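# Balance a board on a block with paired cubes

## Task

Place the long board over the short block so it rests balanced on it, with two metal cubes sitting next to each other at each end of the board.

## Robot and tools

Robot: two FANUC CRX-5iA arms, left_arm and right_arm, each carrying a Robotiq 2F-85 two-finger gripper. Calibrated base positions in the scene frame: left_arm (-0.030, +0.387, +0.020) m, right_arm (+0.003, -0.374, +0.020) m, both nearly unrotated (a yaw of about 0.02 in the quaternion).

Frames: every position, orientation and target uses the scene frame. Its origin sits at table-top height, halfway between the nominal bases. +z points up, +x points out over the table, and left_arm is on the +y side. Arm names do not match image left and right. In the gripper's own frame the fingers point along +z and close along y. end_effector_position is the spot between the pads when they are shut. Closed fingertips reach about 19 mm past it, open ones about 6 mm. A camera block sticks out roughly 10 cm toward the gripper's +x. Reported poses may be off by a few cm, more at long reach.

The row (20 numbers): one flat list covers both arms. The first 10 numbers are left_arm: x, y, z (metres), qw, qx, qy, qz (w first), gripper position, force_limit, speed. The next 10 are the same for right_arm. x y z and the quaternion form an absolute pose in the scene frame, not an offset. The three gripper numbers each lie in [-1, 1]. position +1 is fully open (85 mm), about -0.8 brings the pads together, and -1 keeps closing until blocked. speed sets the finger rate: about 20 mm/s at -1, 85 at 0, 150 at +1. force_limit together with speed sets grip strength: a slow close at -1 gives roughly 30 N per pad, and a fast close from well open gives about 200 N or more. All three start at +1. To leave a gripper alone, resend the same three numbers; 0 is a real command.

execute_actions(actions, cameras): actions is a list of actions; each action is a list of up to 15 rows, one row per 1/30 s step, and a short action repeats its last row until 15 steps (0.5 s) pass. An empty list only reports state. A target farther than 0.6 m from the gripper along any gripper axis gets refused. Each control step the controller limits the command to 70 mm and 16 degrees from the measured pose, so one action may fall short; each result's Hand target line shows where the arm is now being sent. To hold an arm in place, keep sending the exact pose from the last result before it stopped, with its gripper numbers.

move(target, speed, blend, stop_force, zero, blocking, cameras): target is one 20-number row or a list of up to 15 rows, giving absolute poses; each gripper travels in a straight line from its Hand target. speed is top path speed in m/s, 0.002 to 1 (default 0.25); rotation is capped at twice that in rad/s. blend, in metres, rounds the corners of a list. stop_force (12 to 80 N, one value for both arms) ends an arm's path once it feels that much push against its travel; use it slowly, not while the gripper rotates, and omit it when backing off a contact. zero (default true) re-zeroes the force reading before the move. blocking=false returns after 0.5 s while the move continues; not allowed with stop_force. Use the same finger numbers in every row of a list. Moves do not avoid obstacles. The result adds a move: line giving the ending (done, off_target, moving, held, fault) and limits (paced means the pose was clipped, held means steps were withheld).

wait(seconds 0 to 10) lets time run with the last commands. stop brakes a running move. zoom_image(camera, region [x0, y0, x1, y1], at most 504 by 504 px) enlarges part of the latest image. read_manual gives licence texts only. finished_scene(scene 1 or 2) ends the scene irreversibly; the board arrangement must remain stable with the robot not touching it.

Cameras: cam_high, cam_left_wrist, cam_right_wrist, each 896x504.

Reading results: object_status 0 means fingers moving, 1 blocked while opening, 2 blocked while closing (a grip), 3 reached the asked opening or pads shut (a thin item may still be held). position_measured is in counts: 3 open, about 78 is 60 mm, 130 is 40 mm, 180 is 20 mm, 230 pads touching. Flange force is the outside force along the gripper's x y z axes, including held weight, and has noise. Joint velocities say within noise when the arm is still. Tool commands lists current gripper commands. MOTOR HOT warns of overheating.

Things to avoid: a joint torque reaching 144 N m (waist, shoulder, elbow) or 36 N m (wrist joints), or 150 N net outside force, stops the arm for 10 seconds; targets even slightly past a firm contact can trigger this. Overheating from holding loads, stretching out or pushing at unreachable poses locks the arm for 30 to 60 s. Anything dropping off the table, or left off it, fails the task. A clearance check may hold back commands that bring the arms too close. Loose objects may occasionally get nudged.

Each tool is called after "Emit:" by a JSON object that holds its "method" and its "body", one argument or row to a line.

## Session

Emit:
{"method": "execute_actions", "body": {
  "actions": []
}}

Emit:
{"method": "move", "body": {
  "target": [0.33,0.42,0.42,0,0,1,0,1,-0.6,0,0.33,-0.40,0.42,0,0,1,0,1,-0.6,0]
}}

Emit:
{"method": "zoom_image", "body": {
  "camera": "cam_high",
  "region": [300, 100, 600, 400]
}}

Scene clock: 0.00 s.
left_arm: end_effector_position=(+0.4593, -0.0083, +0.1780) position_measured=3 object_status=3 end_effector_quat_wxyz=(-0.110, -0.542, +0.795, -0.248) | right_arm: end_effector_position=(+0.1053, -0.7528, +0.3354) position_measured=3 object_status=3 end_effector_quat_wxyz=(-0.496, +0.209, +0.839, -0.083)
Joint positions: left_arm=[-0.31 0.244 -0.311 0.661 -0.873 1.07] | right_arm=[-0.652 0.283 -0.124 0.536 -2.084 0.159]
Joint velocities: within noise
Flange force (N): no reading
Hand target: left_arm +0.4593, -0.0083, +0.1780; -0.110, -0.542, +0.795, -0.248 | right_arm +0.1053, -0.7528, +0.3354; -0.496, +0.209, +0.839, -0.083
Tool commands: left_gripper/position=+1.0 left_gripper/force_limit=+1.0 left_gripper/speed=+1.0 right_gripper/position=+1.0 right_gripper/force_limit=+1.0 right_gripper/speed=+1.0

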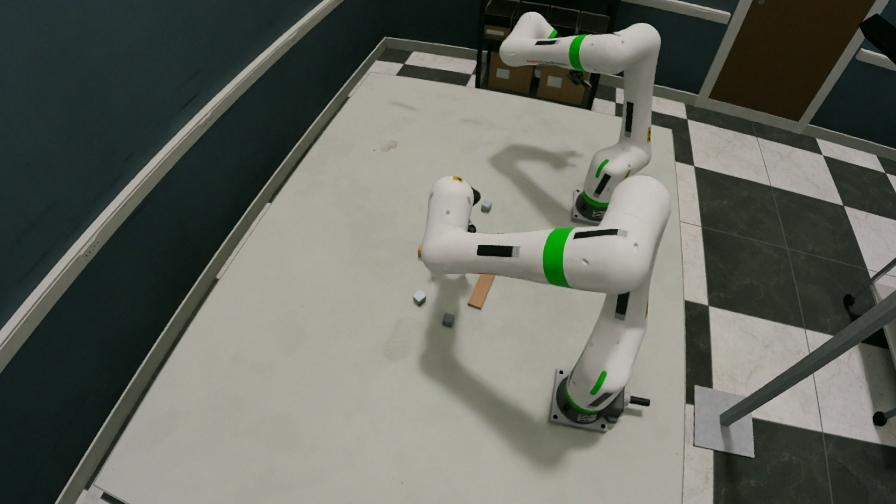

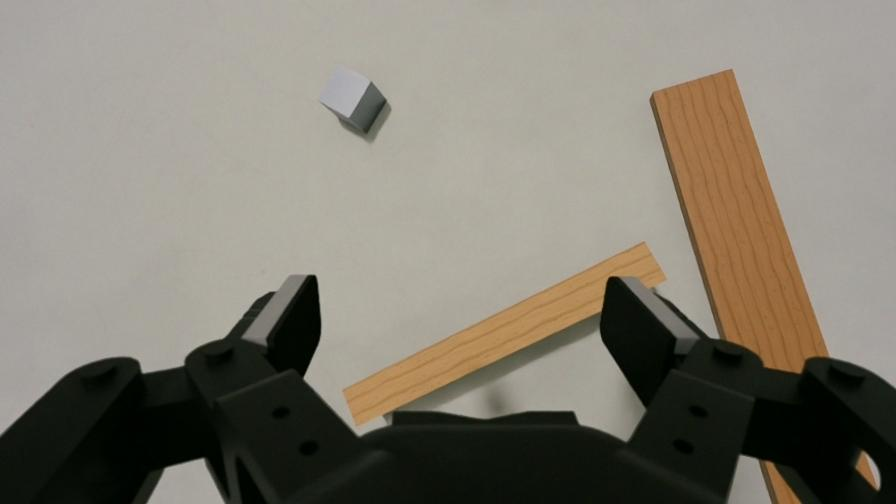

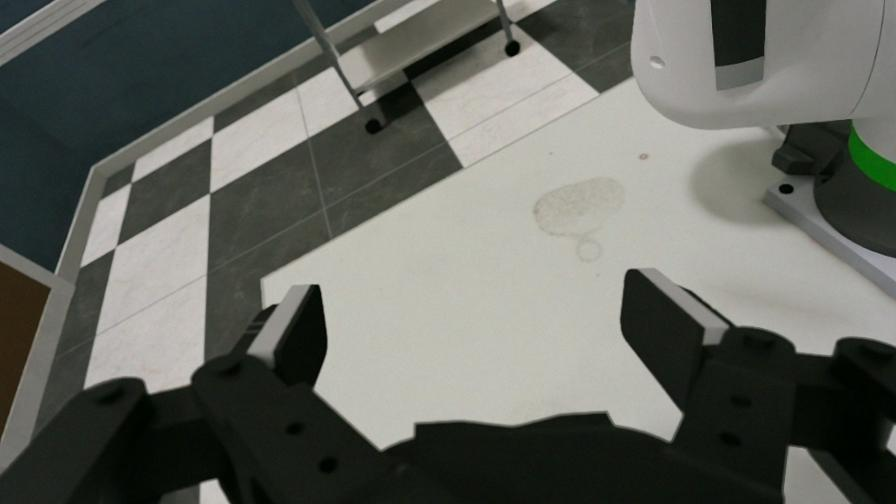

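Scene clock: 3.07 s.
left_arm: end_effector_position=(+0.3300, +0.4200, +0.4200) position_measured=3 object_status=3 end_effector_quat_wxyz=(+0.000, +0.000, +1.000, +0.000) | right_arm: end_effector_position=(+0.3300, -0.4000, +0.4200) position_measured=3 object_status=3 end_effector_quat_wxyz=(+0.000, +0.000, +1.000, +0.000)
Joint positions: left_arm=[0.42 -0.182 0.111 0 -1.864 -0.458] | right_arm=[0.291 -0.267 0.045 0 -1.883 -0.327]
Joint velocities: within noise
Flange force (N): left_arm=[-2.7 0.1 1.1] | right_arm=[5.8 2.2 4.5]
Hand target: left_arm +0.3300, +0.4200, +0.4200; +0.000, +0.000, +1.000, +0.000 | right_arm +0.3300, -0.4000, +0.4200; +0.000, +0.000, +1.000, +0.000
Off the commanded pose: left_arm 0.000 m, 0 deg | right_arm 0.000 m, 0 deg.
move: done

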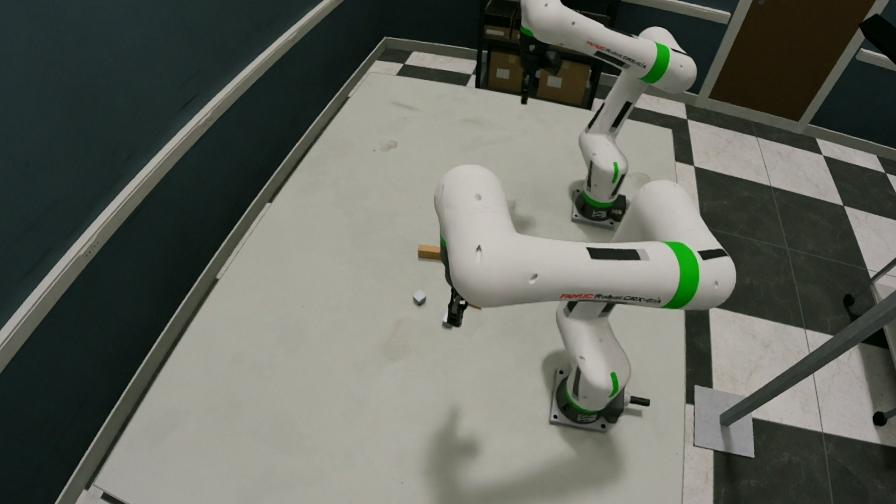

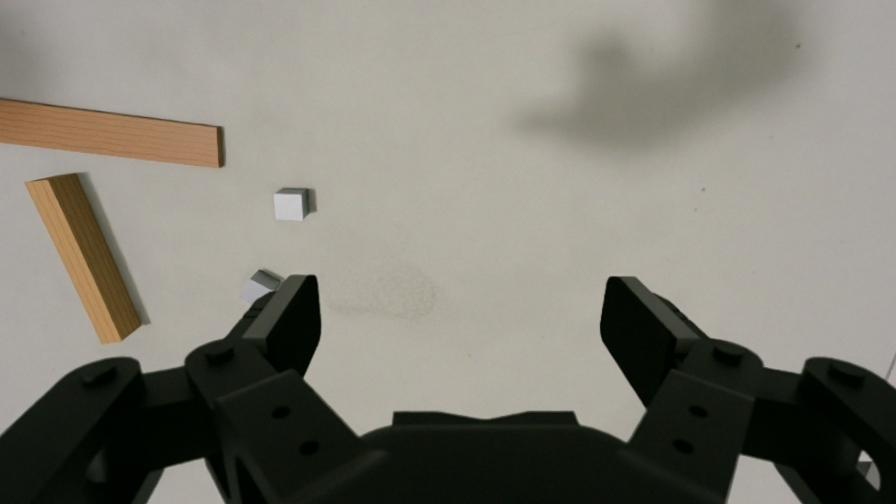

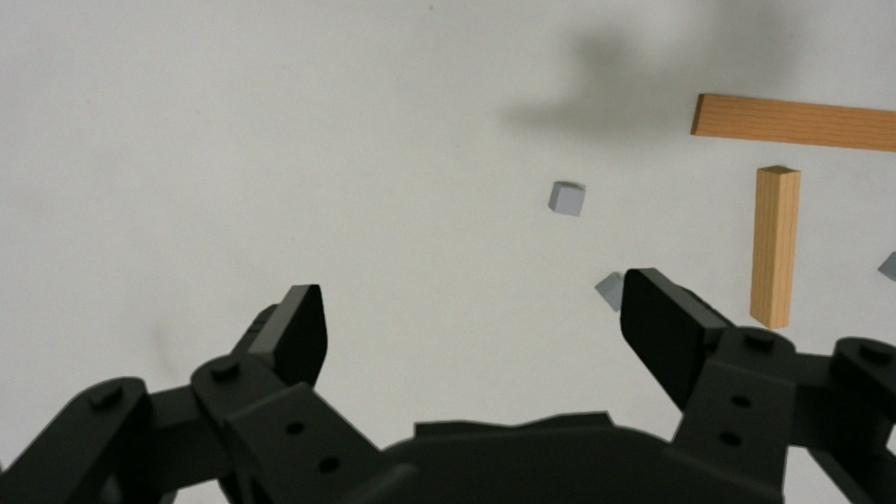

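Scaled by 1.680 from the camera's 896x504 image, which has a finer 1280x720 frame.

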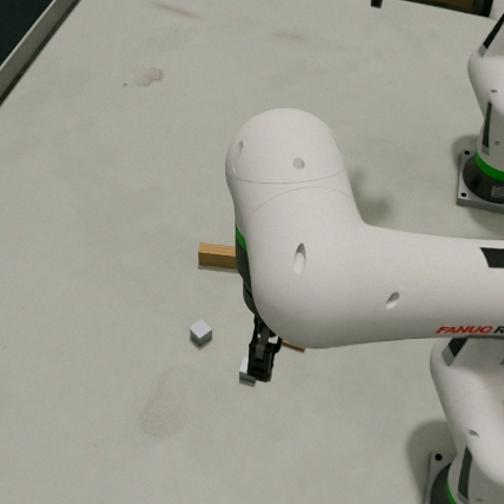

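Emit:
{"method": "move", "body": {
  "target": [0.40,0.06,0.36,0,0,1,0,1,-0.6,0,0.36,-0.25,0.26,0,0,1,0,1,-0.6,0]
}}

Emit:
{"method": "zoom_image", "body": {
  "camera": "cam_left_wrist",
  "region": [200, 0, 560, 320]
}}

Scene clock: 7.10 s.
left_arm: end_effector_position=(+0.4000, +0.0600, +0.3600) position_measured=3 object_status=3 end_effector_quat_wxyz=(+0.000, +0.000, +1.000, +0.000) | right_arm: end_effector_position=(+0.3600, -0.2500, +0.2600) position_measured=3 object_status=3 end_effector_quat_wxyz=(+0.000, +0.000, +1.000, +0.000)
Joint positions: left_arm=[-0.446 0.247 0.41 0 -1.734 0.407] | right_arm=[0.648 -0.181 -0.265 0 -1.487 -0.685]
Joint velocities: within noise
Flange force (N): left_arm=[-3.4 -4.3 1.1] | right_arm=[7.3 -1.0 1.7]
Hand target: left_arm +0.4000, +0.0600, +0.3600; +0.000, +0.000, +1.000, +0.000 | right_arm +0.3600, -0.2500, +0.2600; +0.000, +0.000, +1.000, +0.000
Off the commanded pose: left_arm 0.000 m, 0 deg | right_arm 0.000 m, 0 deg.
move: done

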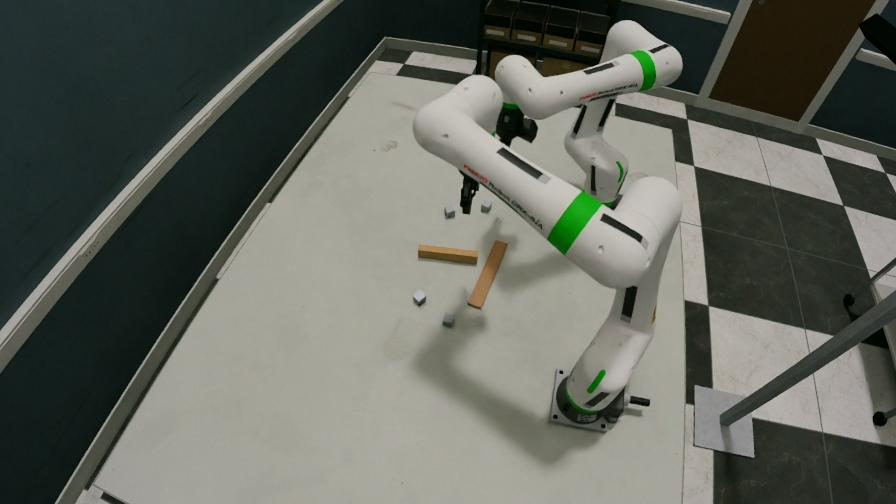

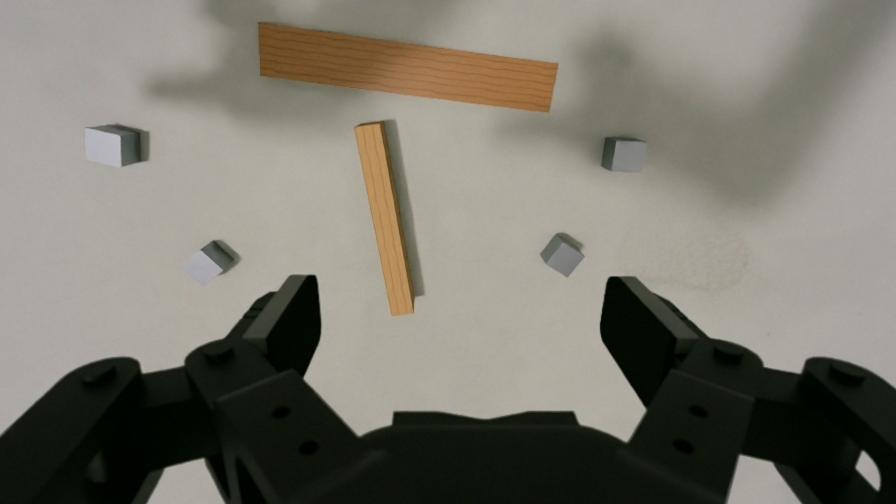

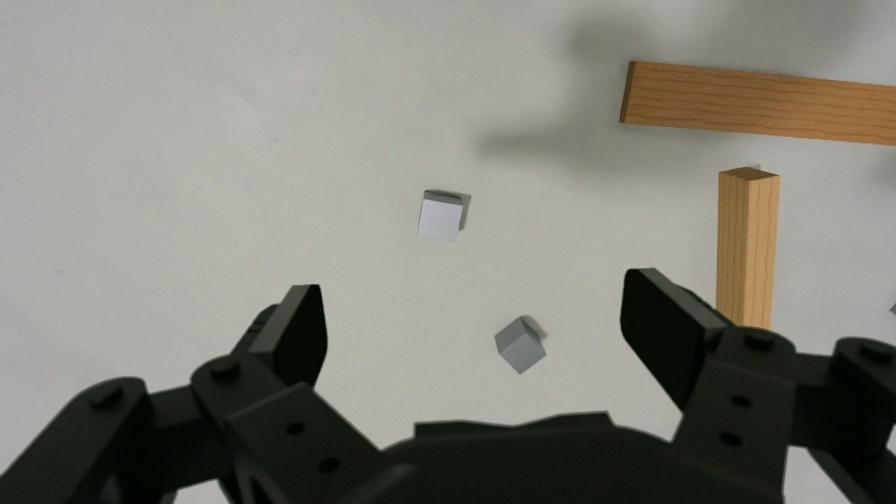

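Scaled by 1.400 from the camera's 896x504 image, which has a finer 1280x720 frame.

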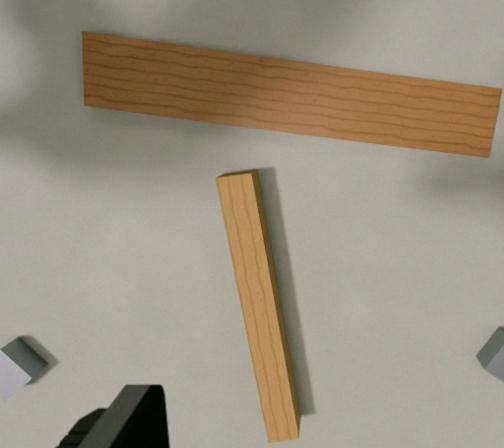

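Emit:
{"method": "move", "body": {
  "target": [0.325,0.026,0.24,0,0.7431,0.6691,0,1,-0.6,0,0.36,-0.25,0.26,0,0,1,0,1,-0.6,0]
}}

Emit:
{"method": "zoom_image", "body": {
  "camera": "cam_left_wrist",
  "region": [350, 0, 650, 440]
}}

Scene clock: 52.87 s.
left_arm: end_effector_position=(+0.3250, +0.0260, +0.2400) position_measured=3 object_status=3 end_effector_quat_wxyz=(+0.000, +0.743, +0.669, +0.000) | right_arm: end_effector_position=(+0.3600, -0.2500, +0.2600) position_measured=3 object_status=3 end_effector_quat_wxyz=(+0.000, +0.000, +1.000, +0.000)
Joint positions: left_arm=[-0.573 0.155 0.021 0 -1.436 -1.141] | right_arm=[0.648 -0.181 -0.265 0 -1.487 -0.685]
Joint velocities: within noise
Flange force (N): left_arm=[-3.1 3.3 2.8] | right_arm=[7.2 -0.8 2.1]
Hand target: left_arm +0.3250, +0.0260, +0.2400; +0.000, +0.743, +0.669, +0.000 | right_arm +0.3600, -0.2500, +0.2600; +0.000, +0.000, +1.000, +0.000
Off the commanded pose: left_arm 0.000 m, 0 deg | right_arm 0.000 m, 0 deg.
move: done

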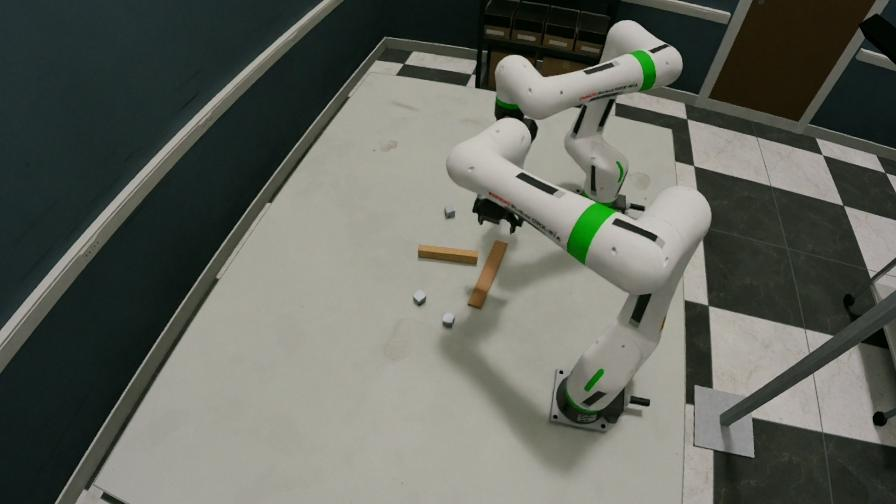

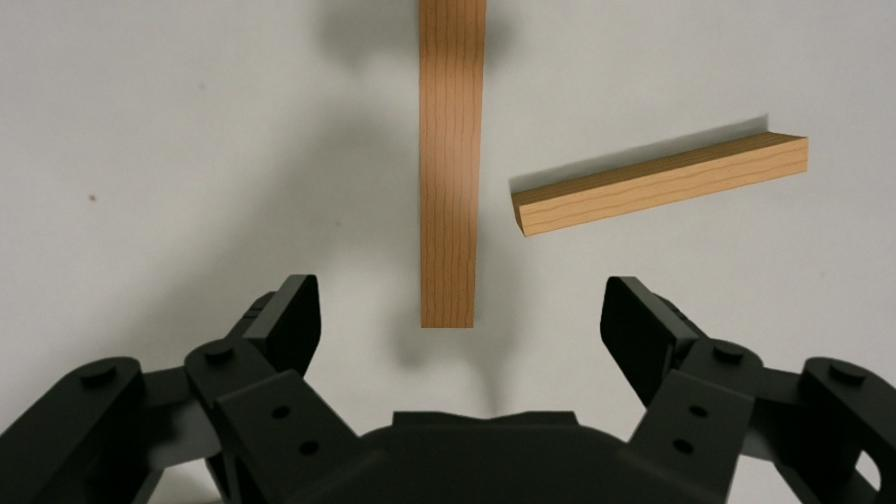

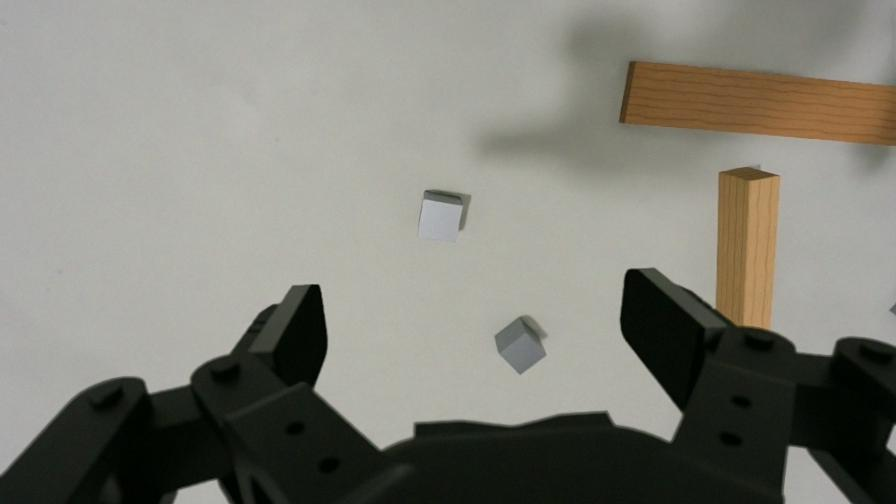

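Scaled by 1.145 from the camera's 896x504 image, which has a finer 1280x720 frame.

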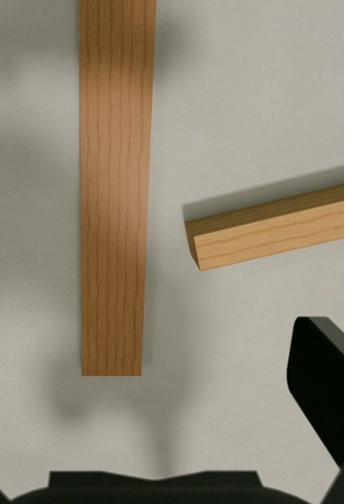

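Emit:
{"method": "move", "body": {
  "target": [
    [0.3286,0.0317,0.08,0,0.7431,0.6691,0,1,-0.6,0,0.36,-0.25,0.26,0,0,1,0,1,-0.6,0],
    [0.3286,0.0317,0.0195,0,0.7431,0.6691,0,1,-0.6,-1,0.36,-0.25,0.26,0,0,1,0,1,-0.6,0],
    [0.3286,0.0317,0.0195,0,0.7431,0.6691,0,-1,-0.6,-1,0.36,-0.25,0.26,0,0,1,0,1,-0.6,0]
  ],
  "speed": [0.2,0.1,0.1]
}}

Emit:
{"method": "wait", "body": {
  "seconds": 0.3,
  "cameras": ["cam_left_wrist"]
}}

Scene clock: 81.73 s.
left_arm: end_effector_position=(+0.3286, +0.0317, +0.0195) position_measured=119 object_status=0 end_effector_quat_wxyz=(+0.000, +0.743, +0.669, +0.000) | right_arm: end_effector_position=(+0.3600, -0.2500, +0.2600) position_measured=3 object_status=3 end_effector_quat_wxyz=(+0.000, +0.000, +1.000, +0.000)
Joint positions: left_arm=[-0.559 0.357 -0.284 0 -0.93 -1.155] | right_arm=[0.648 -0.181 -0.265 0 -1.487 -0.685]
Joint velocities: within noise
Flange force (N): left_arm=[1.0 -0.6 -9.2] | right_arm=[7.2 -0.7 1.9]
Hand target: left_arm +0.3286, +0.0317, +0.0195; +0.000, +0.743, +0.669, +0.000 | right_arm +0.3600, -0.2500, +0.2600; +0.000, +0.000, +1.000, +0.000
Off the commanded pose: left_arm 0.000 m, 0 deg | right_arm 0.000 m, 0 deg.
move: done

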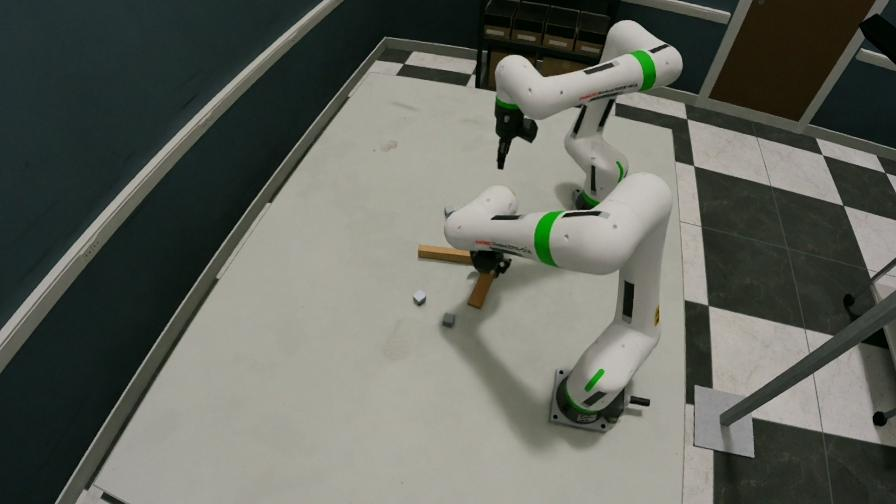

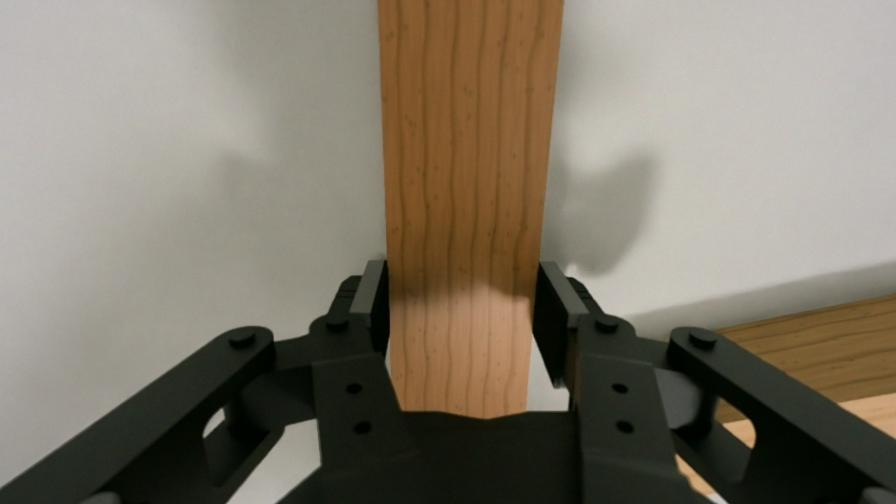

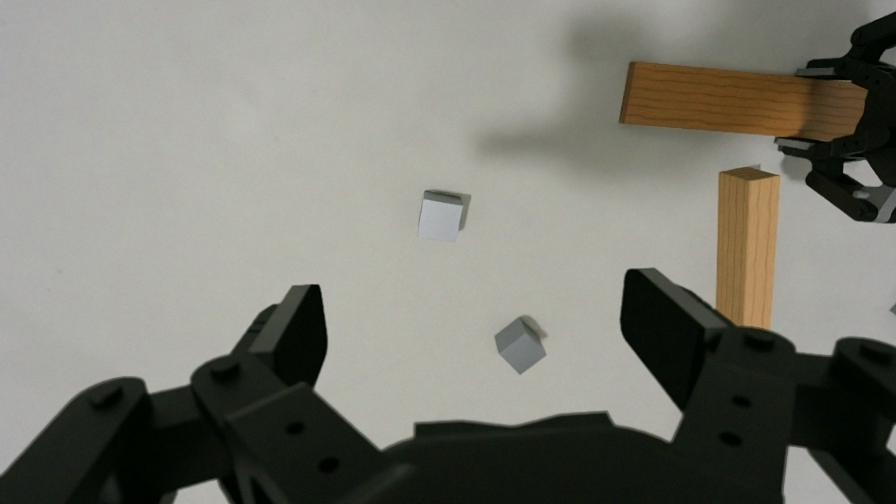

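Scene clock: 82.03 s.
left_arm: end_effector_position=(+0.3286, +0.0317, +0.0195) position_measured=119 object_status=2 end_effector_quat_wxyz=(+0.000, +0.743, +0.669, +0.000) | right_arm: end_effector_position=(+0.3600, -0.2500, +0.2600) position_measured=3 object_status=3 end_effector_quat_wxyz=(+0.000, +0.000, +1.000, +0.000)
Joint positions: left_arm=[-0.559 0.357 -0.284 0 -0.93 -1.155] | right_arm=[0.648 -0.181 -0.265 0 -1.487 -0.685]
Joint velocities: within noise
Flange force (N): left_arm=[0.4 -0.4 -9.4] | right_arm=[7.3 -0.7 2.1]
Hand target: left_arm +0.3286, +0.0317, +0.0195; +0.000, +0.743, +0.669, +0.000 | right_arm +0.3600, -0.2500, +0.2600; +0.000, +0.000, +1.000, +0.000
Tool commands: left_gripper/position=-1.0 left_gripper/force_limit=-0.6 left_gripper/speed=-1.0 right_gripper/position=+1.0 right_gripper/force_limit=-0.6 right_gripper/speed=+0.0
Off the commanded pose: left_arm 0.000 m, 0 deg | right_arm 0.000 m, 0 deg.
wait: 0.30 s; at rest by 0.17 s
Images, in order (width x height): cam_left_wrist 896x504.

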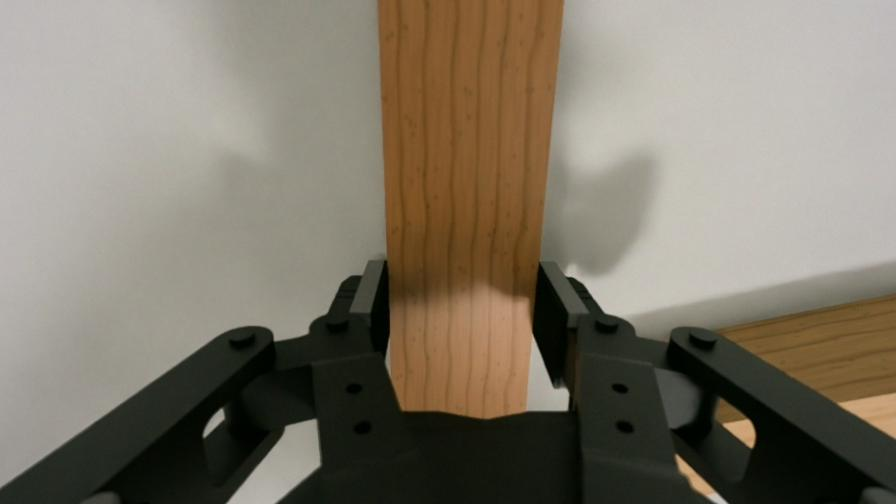

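Emit:
{"method": "move", "body": {
  "target": [
    [0.3286,0.0317,0.11,0,0.7431,0.6691,0,-1,-0.6,-1,0.36,-0.25,0.26,0,0,1,0,1,-0.6,0],
    [0.455,0.003,0.11,0,0.6561,0.7547,0,-1,-0.6,-1,0.36,-0.10,0.27,0,0,1,0,1,-0.6,0],
    [0.455,0.003,0.068,0,0.6561,0.7547,0,-1,-0.6,-1,0.36,-0.10,0.27,0,0,1,0,1,-0.6,0]
  ],
  "speed": [0.1,0.2,0.08]
}}

Emit:
{"method": "zoom_image", "body": {
  "camera": "cam_right_wrist",
  "region": [380, 140, 880, 420]
}}

Emit:
{"method": "zoom_image", "body": {
  "camera": "cam_high",
  "region": [390, 190, 530, 330]
}}

Scene clock: 90.20 s.
left_arm: end_effector_position=(+0.4550, +0.0030, +0.0679) position_measured=119 object_status=2 end_effector_quat_wxyz=(+0.000, +0.656, +0.755, +0.000) | right_arm: end_effector_position=(+0.3600, -0.1000, +0.2700) position_measured=3 object_status=3 end_effector_quat_wxyz=(+0.000, +0.000, +1.000, +0.000)
Joint positions: left_arm=[-0.497 0.545 0.125 0 -1.151 -0.973] | right_arm=[0.911 0.004 -0.072 0 -1.495 -0.948]
Joint velocities: within noise
Flange force (N): left_arm=[-5.2 4.6 5.3] | right_arm=[7.7 -4.2 1.4]
Hand target: left_arm +0.4550, +0.0030, +0.0680; +0.000, +0.656, +0.755, +0.000 | right_arm +0.3600, -0.1000, +0.2700; +0.000, +0.000, +1.000, +0.000
Off the commanded pose: left_arm 0.000 m, 0 deg | right_arm 0.000 m, 0 deg.
move: done

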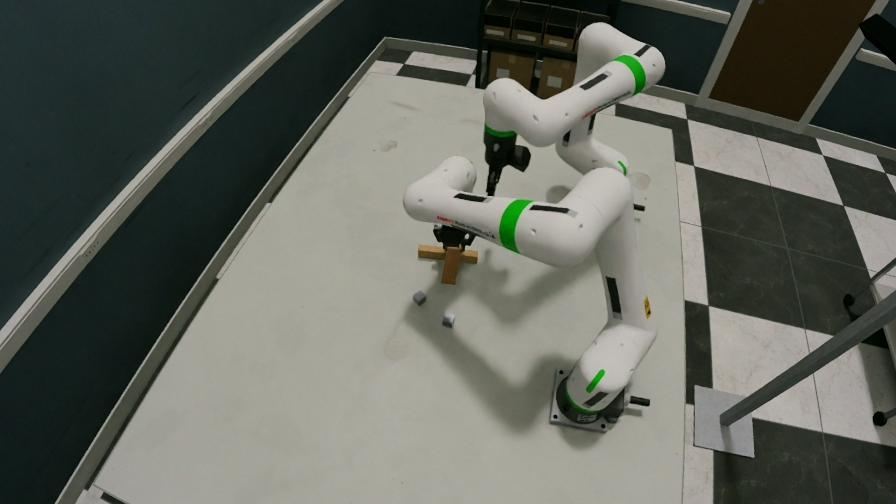

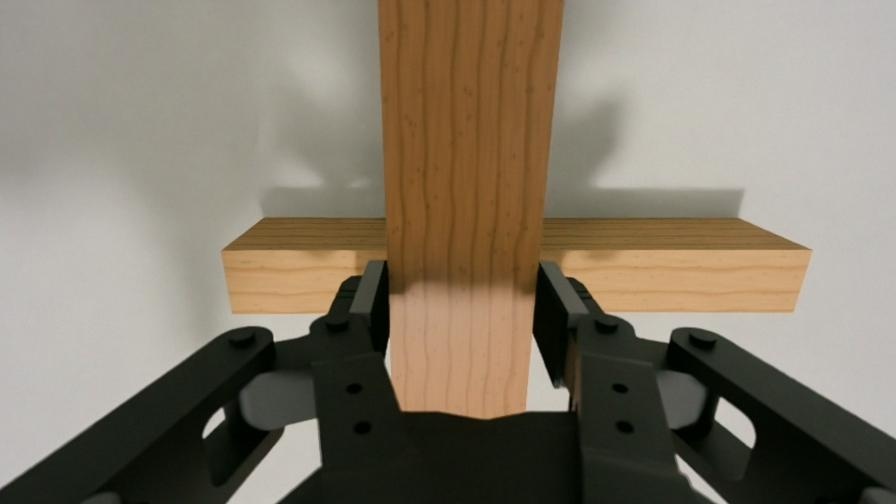

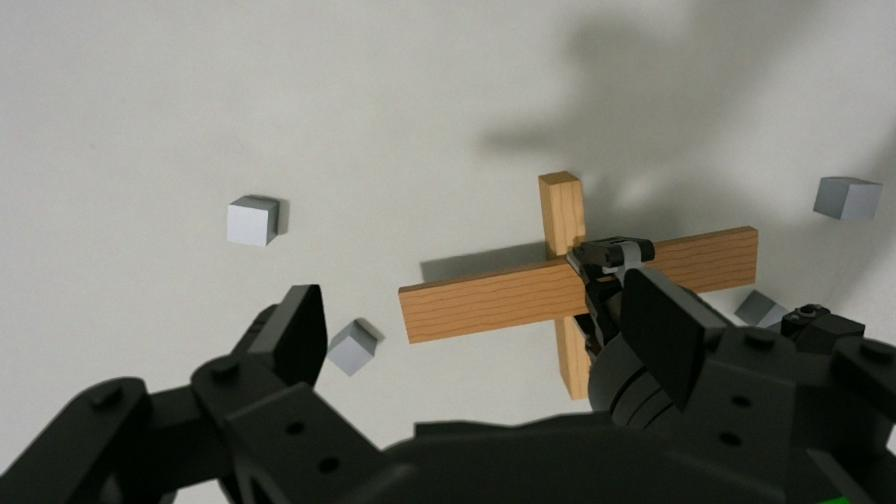

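Scaled by 1.008 from the camera's 896x504 image, which has a finer 1280x720 frame.

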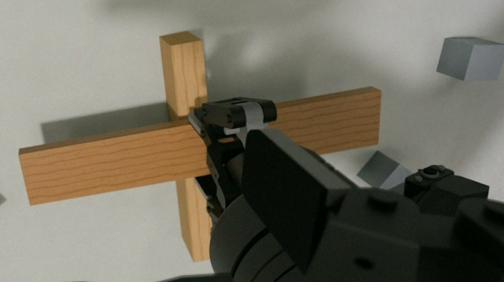

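Scaled by 3.600 from the camera's 896x504 image, which has a finer 1280x720 frame.

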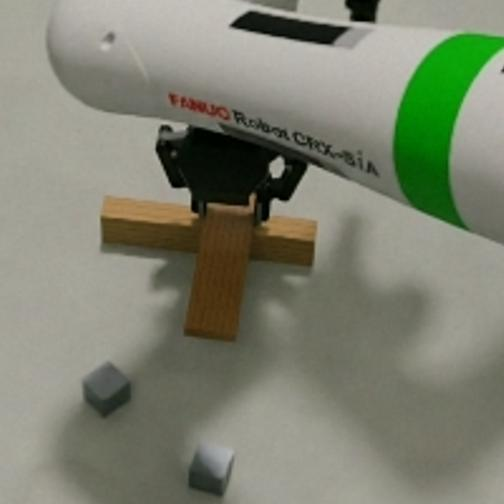

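Emit:
{"method": "zoom_image", "body": {
  "camera": "cam_right_wrist",
  "region": [500, 150, 680, 420]
}}

Scaled by 1.867 from the camera's 896x504 image, which has a finer 1280x720 frame.

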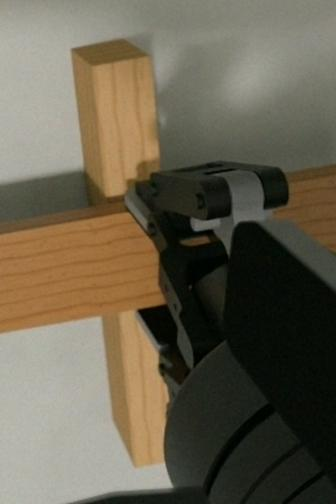

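Emit:
{"method": "move", "body": {
  "target": [
    [0.4543,0.008,0.068,0,0.6561,0.7547,0,-1,-0.6,-1,0.36,-0.10,0.27,0,0,1,0,1,-0.6,0],
    [0.4543,0.008,0.0605,0,0.6561,0.7547,0,-1,-0.6,-1,0.36,-0.10,0.27,0,0,1,0,1,-0.6,0]
  ],
  "speed": 0.04,
  "cameras": ["cam_right_wrist"]
}}

Emit:
{"method": "move", "body": {
  "target": [0.4543,0.008,0.054,0,0.6561,0.7547,0,-1,-0.6,-1,0.36,-0.10,0.27,0,0,1,0,1,-0.6,0],
  "speed": 0.005,
  "stop_force": 12
}}

Scene clock: 105.57 s.
left_arm: end_effector_position=(+0.4543, +0.0080, +0.0605) position_measured=119 object_status=2 end_effector_quat_wxyz=(+0.000, +0.656, +0.755, +0.000) | right_arm: end_effector_position=(+0.3600, -0.1000, +0.2700) position_measured=3 object_status=3 end_effector_quat_wxyz=(+0.000, +0.000, +1.000, +0.000)
Joint positions: left_arm=[-0.49 0.544 0.104 0 -1.131 -0.98] | right_arm=[0.911 0.004 -0.072 0 -1.495 -0.948]
Joint velocities: within noise
Flange force (N): left_arm=[-5.1 4.7 5.2] | right_arm=[6.4 -3.1 1.7]
Hand target: left_arm +0.4543, +0.0080, +0.0605; +0.000, +0.656, +0.755, +0.000 | right_arm +0.3600, -0.1000, +0.2700; +0.000, +0.000, +1.000, +0.000
Off the commanded pose: left_arm 0.000 m, 0 deg | right_arm 0.000 m, 0 deg.
move: done
Images, in order (width x height): cam_right_wrist 896x504.

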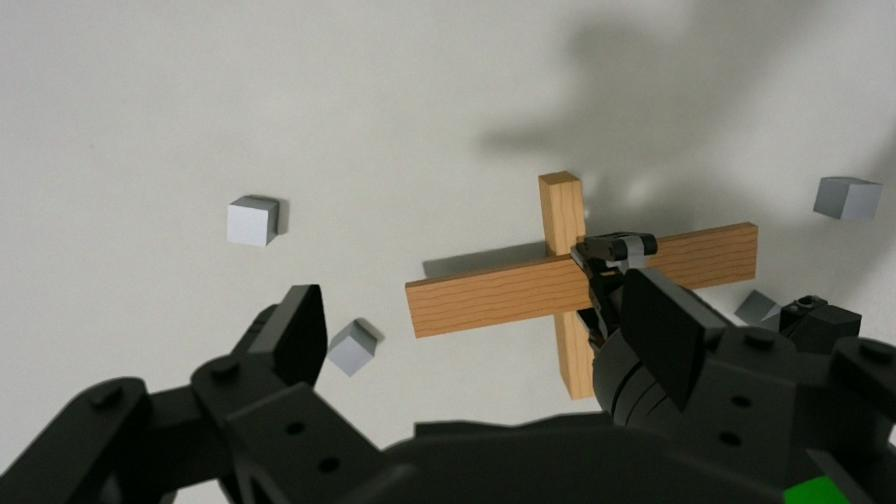

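Scene clock: 106.37 s.
left_arm: end_effector_position=(+0.4543, +0.0080, +0.0595) position_measured=119 object_status=2 end_effector_quat_wxyz=(+0.000, +0.656, +0.755, +0.000) | right_arm: end_effector_position=(+0.3600, -0.1000, +0.2700) position_measured=3 object_status=3 end_effector_quat_wxyz=(+0.000, +0.000, +1.000, +0.000)
Joint positions: left_arm=[-0.49 0.545 0.103 0 -1.129 -0.98] | right_arm=[0.911 0.004 -0.072 0 -1.495 -0.948]
Joint velocities: within noise
Flange force (N): left_arm=[1.0 0.9 -12.7] | right_arm=[7.0 -3.7 1.8]
Hand target: left_arm +0.4543, +0.0080, +0.0595; +0.000, +0.656, +0.755, +0.000 | right_arm +0.3600, -0.1000, +0.2700; +0.000, +0.000, +1.000, +0.000
Off the commanded pose: left_arm 0.005 m, 0 deg | right_arm 0.000 m, 0 deg.
move: contact (left_arm)

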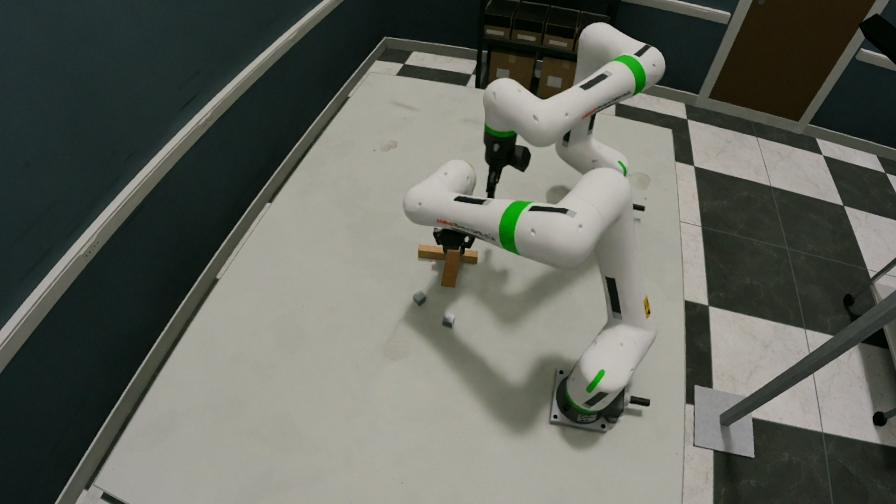

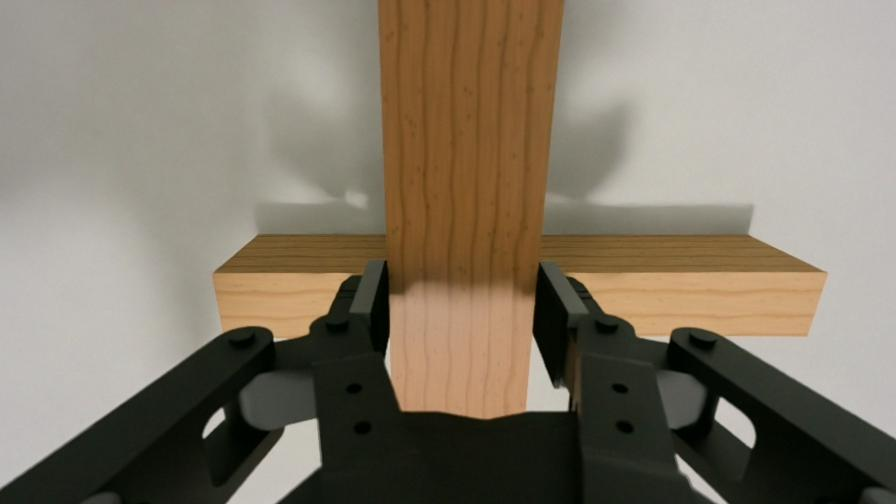

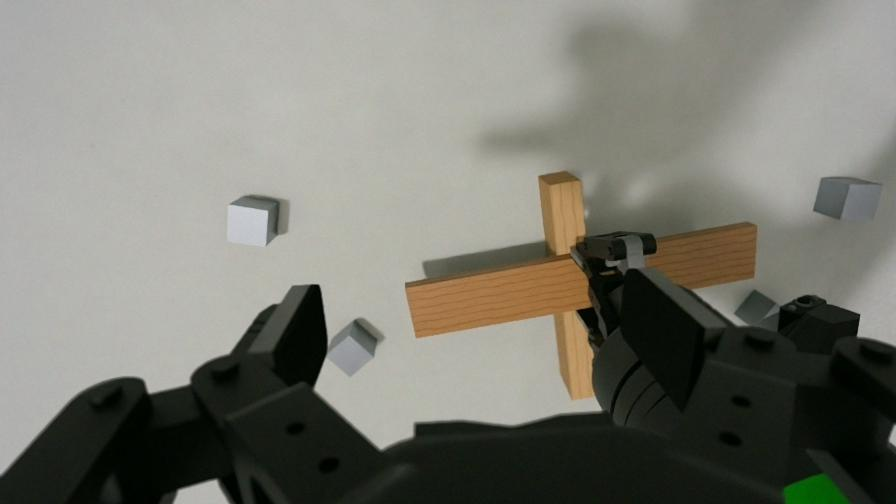

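Emit:
{"method": "move", "body": {
  "target": [
    [0.4543,0.008,0.0600,0,0.6561,0.7547,0,-1,-0.6,-1,0.36,-0.10,0.27,0,0,1,0,1,-0.6,0],
    [0.4543,0.008,0.0600,0,0.6561,0.7547,0,0.9,-0.6,-1,0.36,-0.10,0.27,0,0,1,0,1,-0.6,0]
  ],
  "speed": 0.01
}}

Emit:
{"method": "wait", "body": {
  "seconds": 0.3,
  "cameras": ["cam_left_wrist","cam_right_wrist"]
}}

Emit:
{"method": "zoom_image", "body": {
  "camera": "cam_right_wrist",
  "region": [380, 140, 880, 420]
}}

Scene clock: 114.73 s.
left_arm: end_effector_position=(+0.4543, +0.0080, +0.0600) position_measured=16 object_status=0 end_effector_quat_wxyz=(+0.000, +0.656, +0.755, +0.000) | right_arm: end_effector_position=(+0.3600, -0.1000, +0.2700) position_measured=3 object_status=3 end_effector_quat_wxyz=(+0.000, +0.000, +1.000, +0.000)
Joint positions: left_arm=[-0.49 0.544 0.104 0 -1.13 -0.98] | right_arm=[0.911 0.004 -0.072 0 -1.495 -0.948]
Joint velocities: within noise
Flange force (N): left_arm=[-4.9 4.6 4.8] | right_arm=[6.8 -3.8 2.3]
Hand target: left_arm +0.4543, +0.0080, +0.0600; +0.000, +0.656, +0.755, +0.000 | right_arm +0.3600, -0.1000, +0.2700; +0.000, +0.000, +1.000, +0.000
Off the commanded pose: left_arm 0.000 m, 0 deg | right_arm 0.000 m, 0 deg.
move: done

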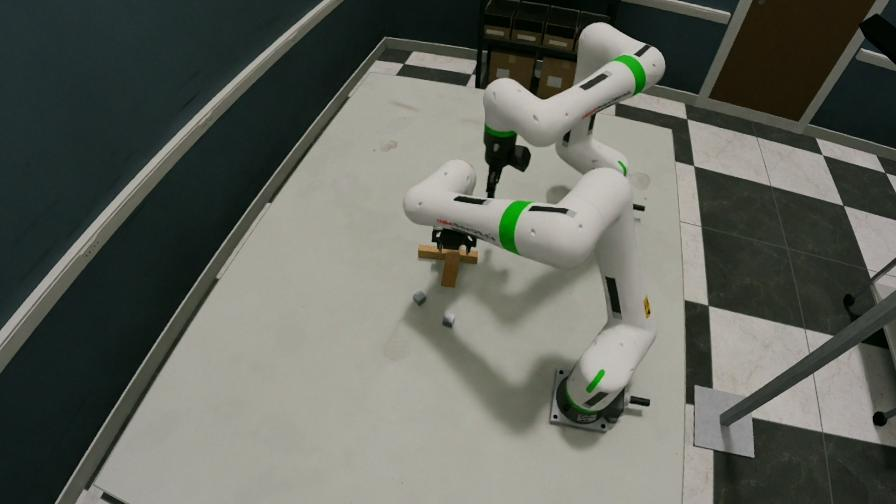

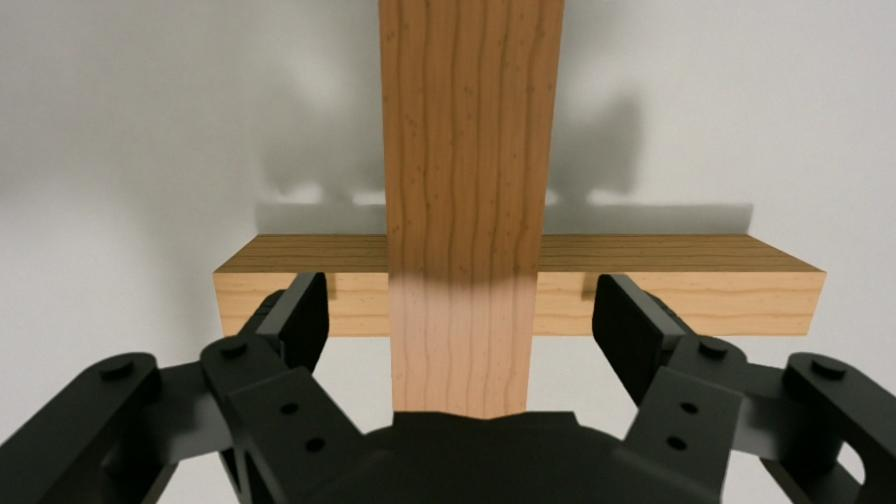

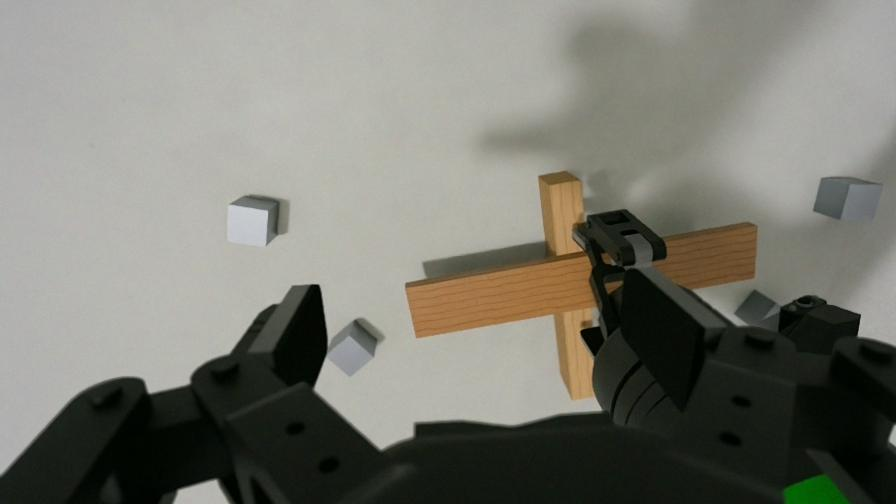

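Scene clock: 115.03 s.
left_arm: end_effector_position=(+0.4543, +0.0080, +0.0600) position_measured=16 object_status=3 end_effector_quat_wxyz=(+0.000, +0.656, +0.755, +0.000) | right_arm: end_effector_position=(+0.3600, -0.1000, +0.2700) position_measured=3 object_status=3 end_effector_quat_wxyz=(+0.000, +0.000, +1.000, +0.000)
Joint positions: left_arm=[-0.49 0.544 0.104 0 -1.13 -0.98] | right_arm=[0.911 0.004 -0.072 0 -1.495 -0.948]
Joint velocities: within noise
Flange force (N): left_arm=[-4.9 4.0 4.3] | right_arm=[7.1 -3.5 2.0]
Hand target: left_arm +0.4543, +0.0080, +0.0600; +0.000, +0.656, +0.755, +0.000 | right_arm +0.3600, -0.1000, +0.2700; +0.000, +0.000, +1.000, +0.000
Tool commands: left_gripper/position=+0.9 left_gripper/force_limit=-0.6 left_gripper/speed=-1.0 right_gripper/position=+1.0 right_gripper/force_limit=-0.6 right_gripper/speed=+0.0
Off the commanded pose: left_arm 0.000 m, 0 deg | right_arm 0.000 m, 0 deg.
wait: 0.30 s; at rest by 0.17 s
Images, in order (width x height): cam_left_wrist 896x504, cam_right_wrist 896x504.

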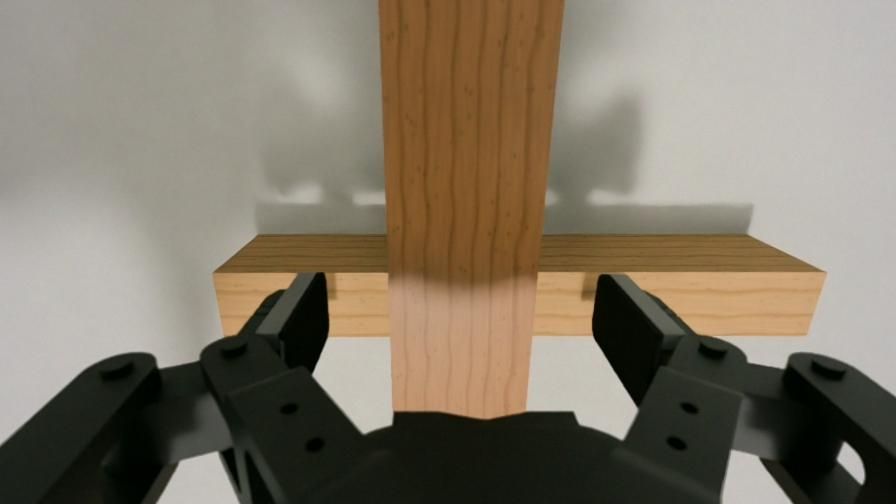

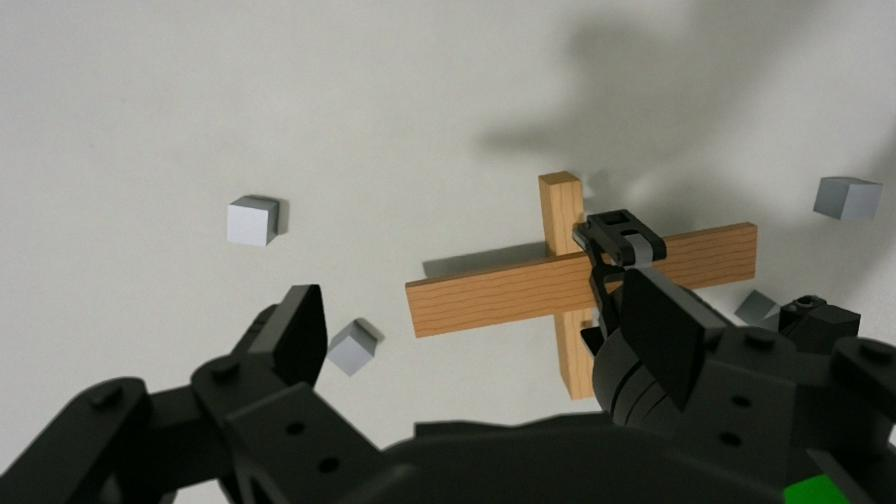

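Scaled by 1.008 from the camera's 896x504 image, which has a finer 1280x720 frame.

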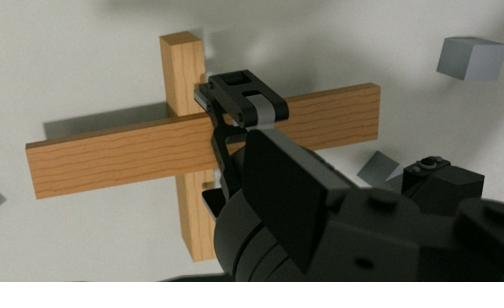

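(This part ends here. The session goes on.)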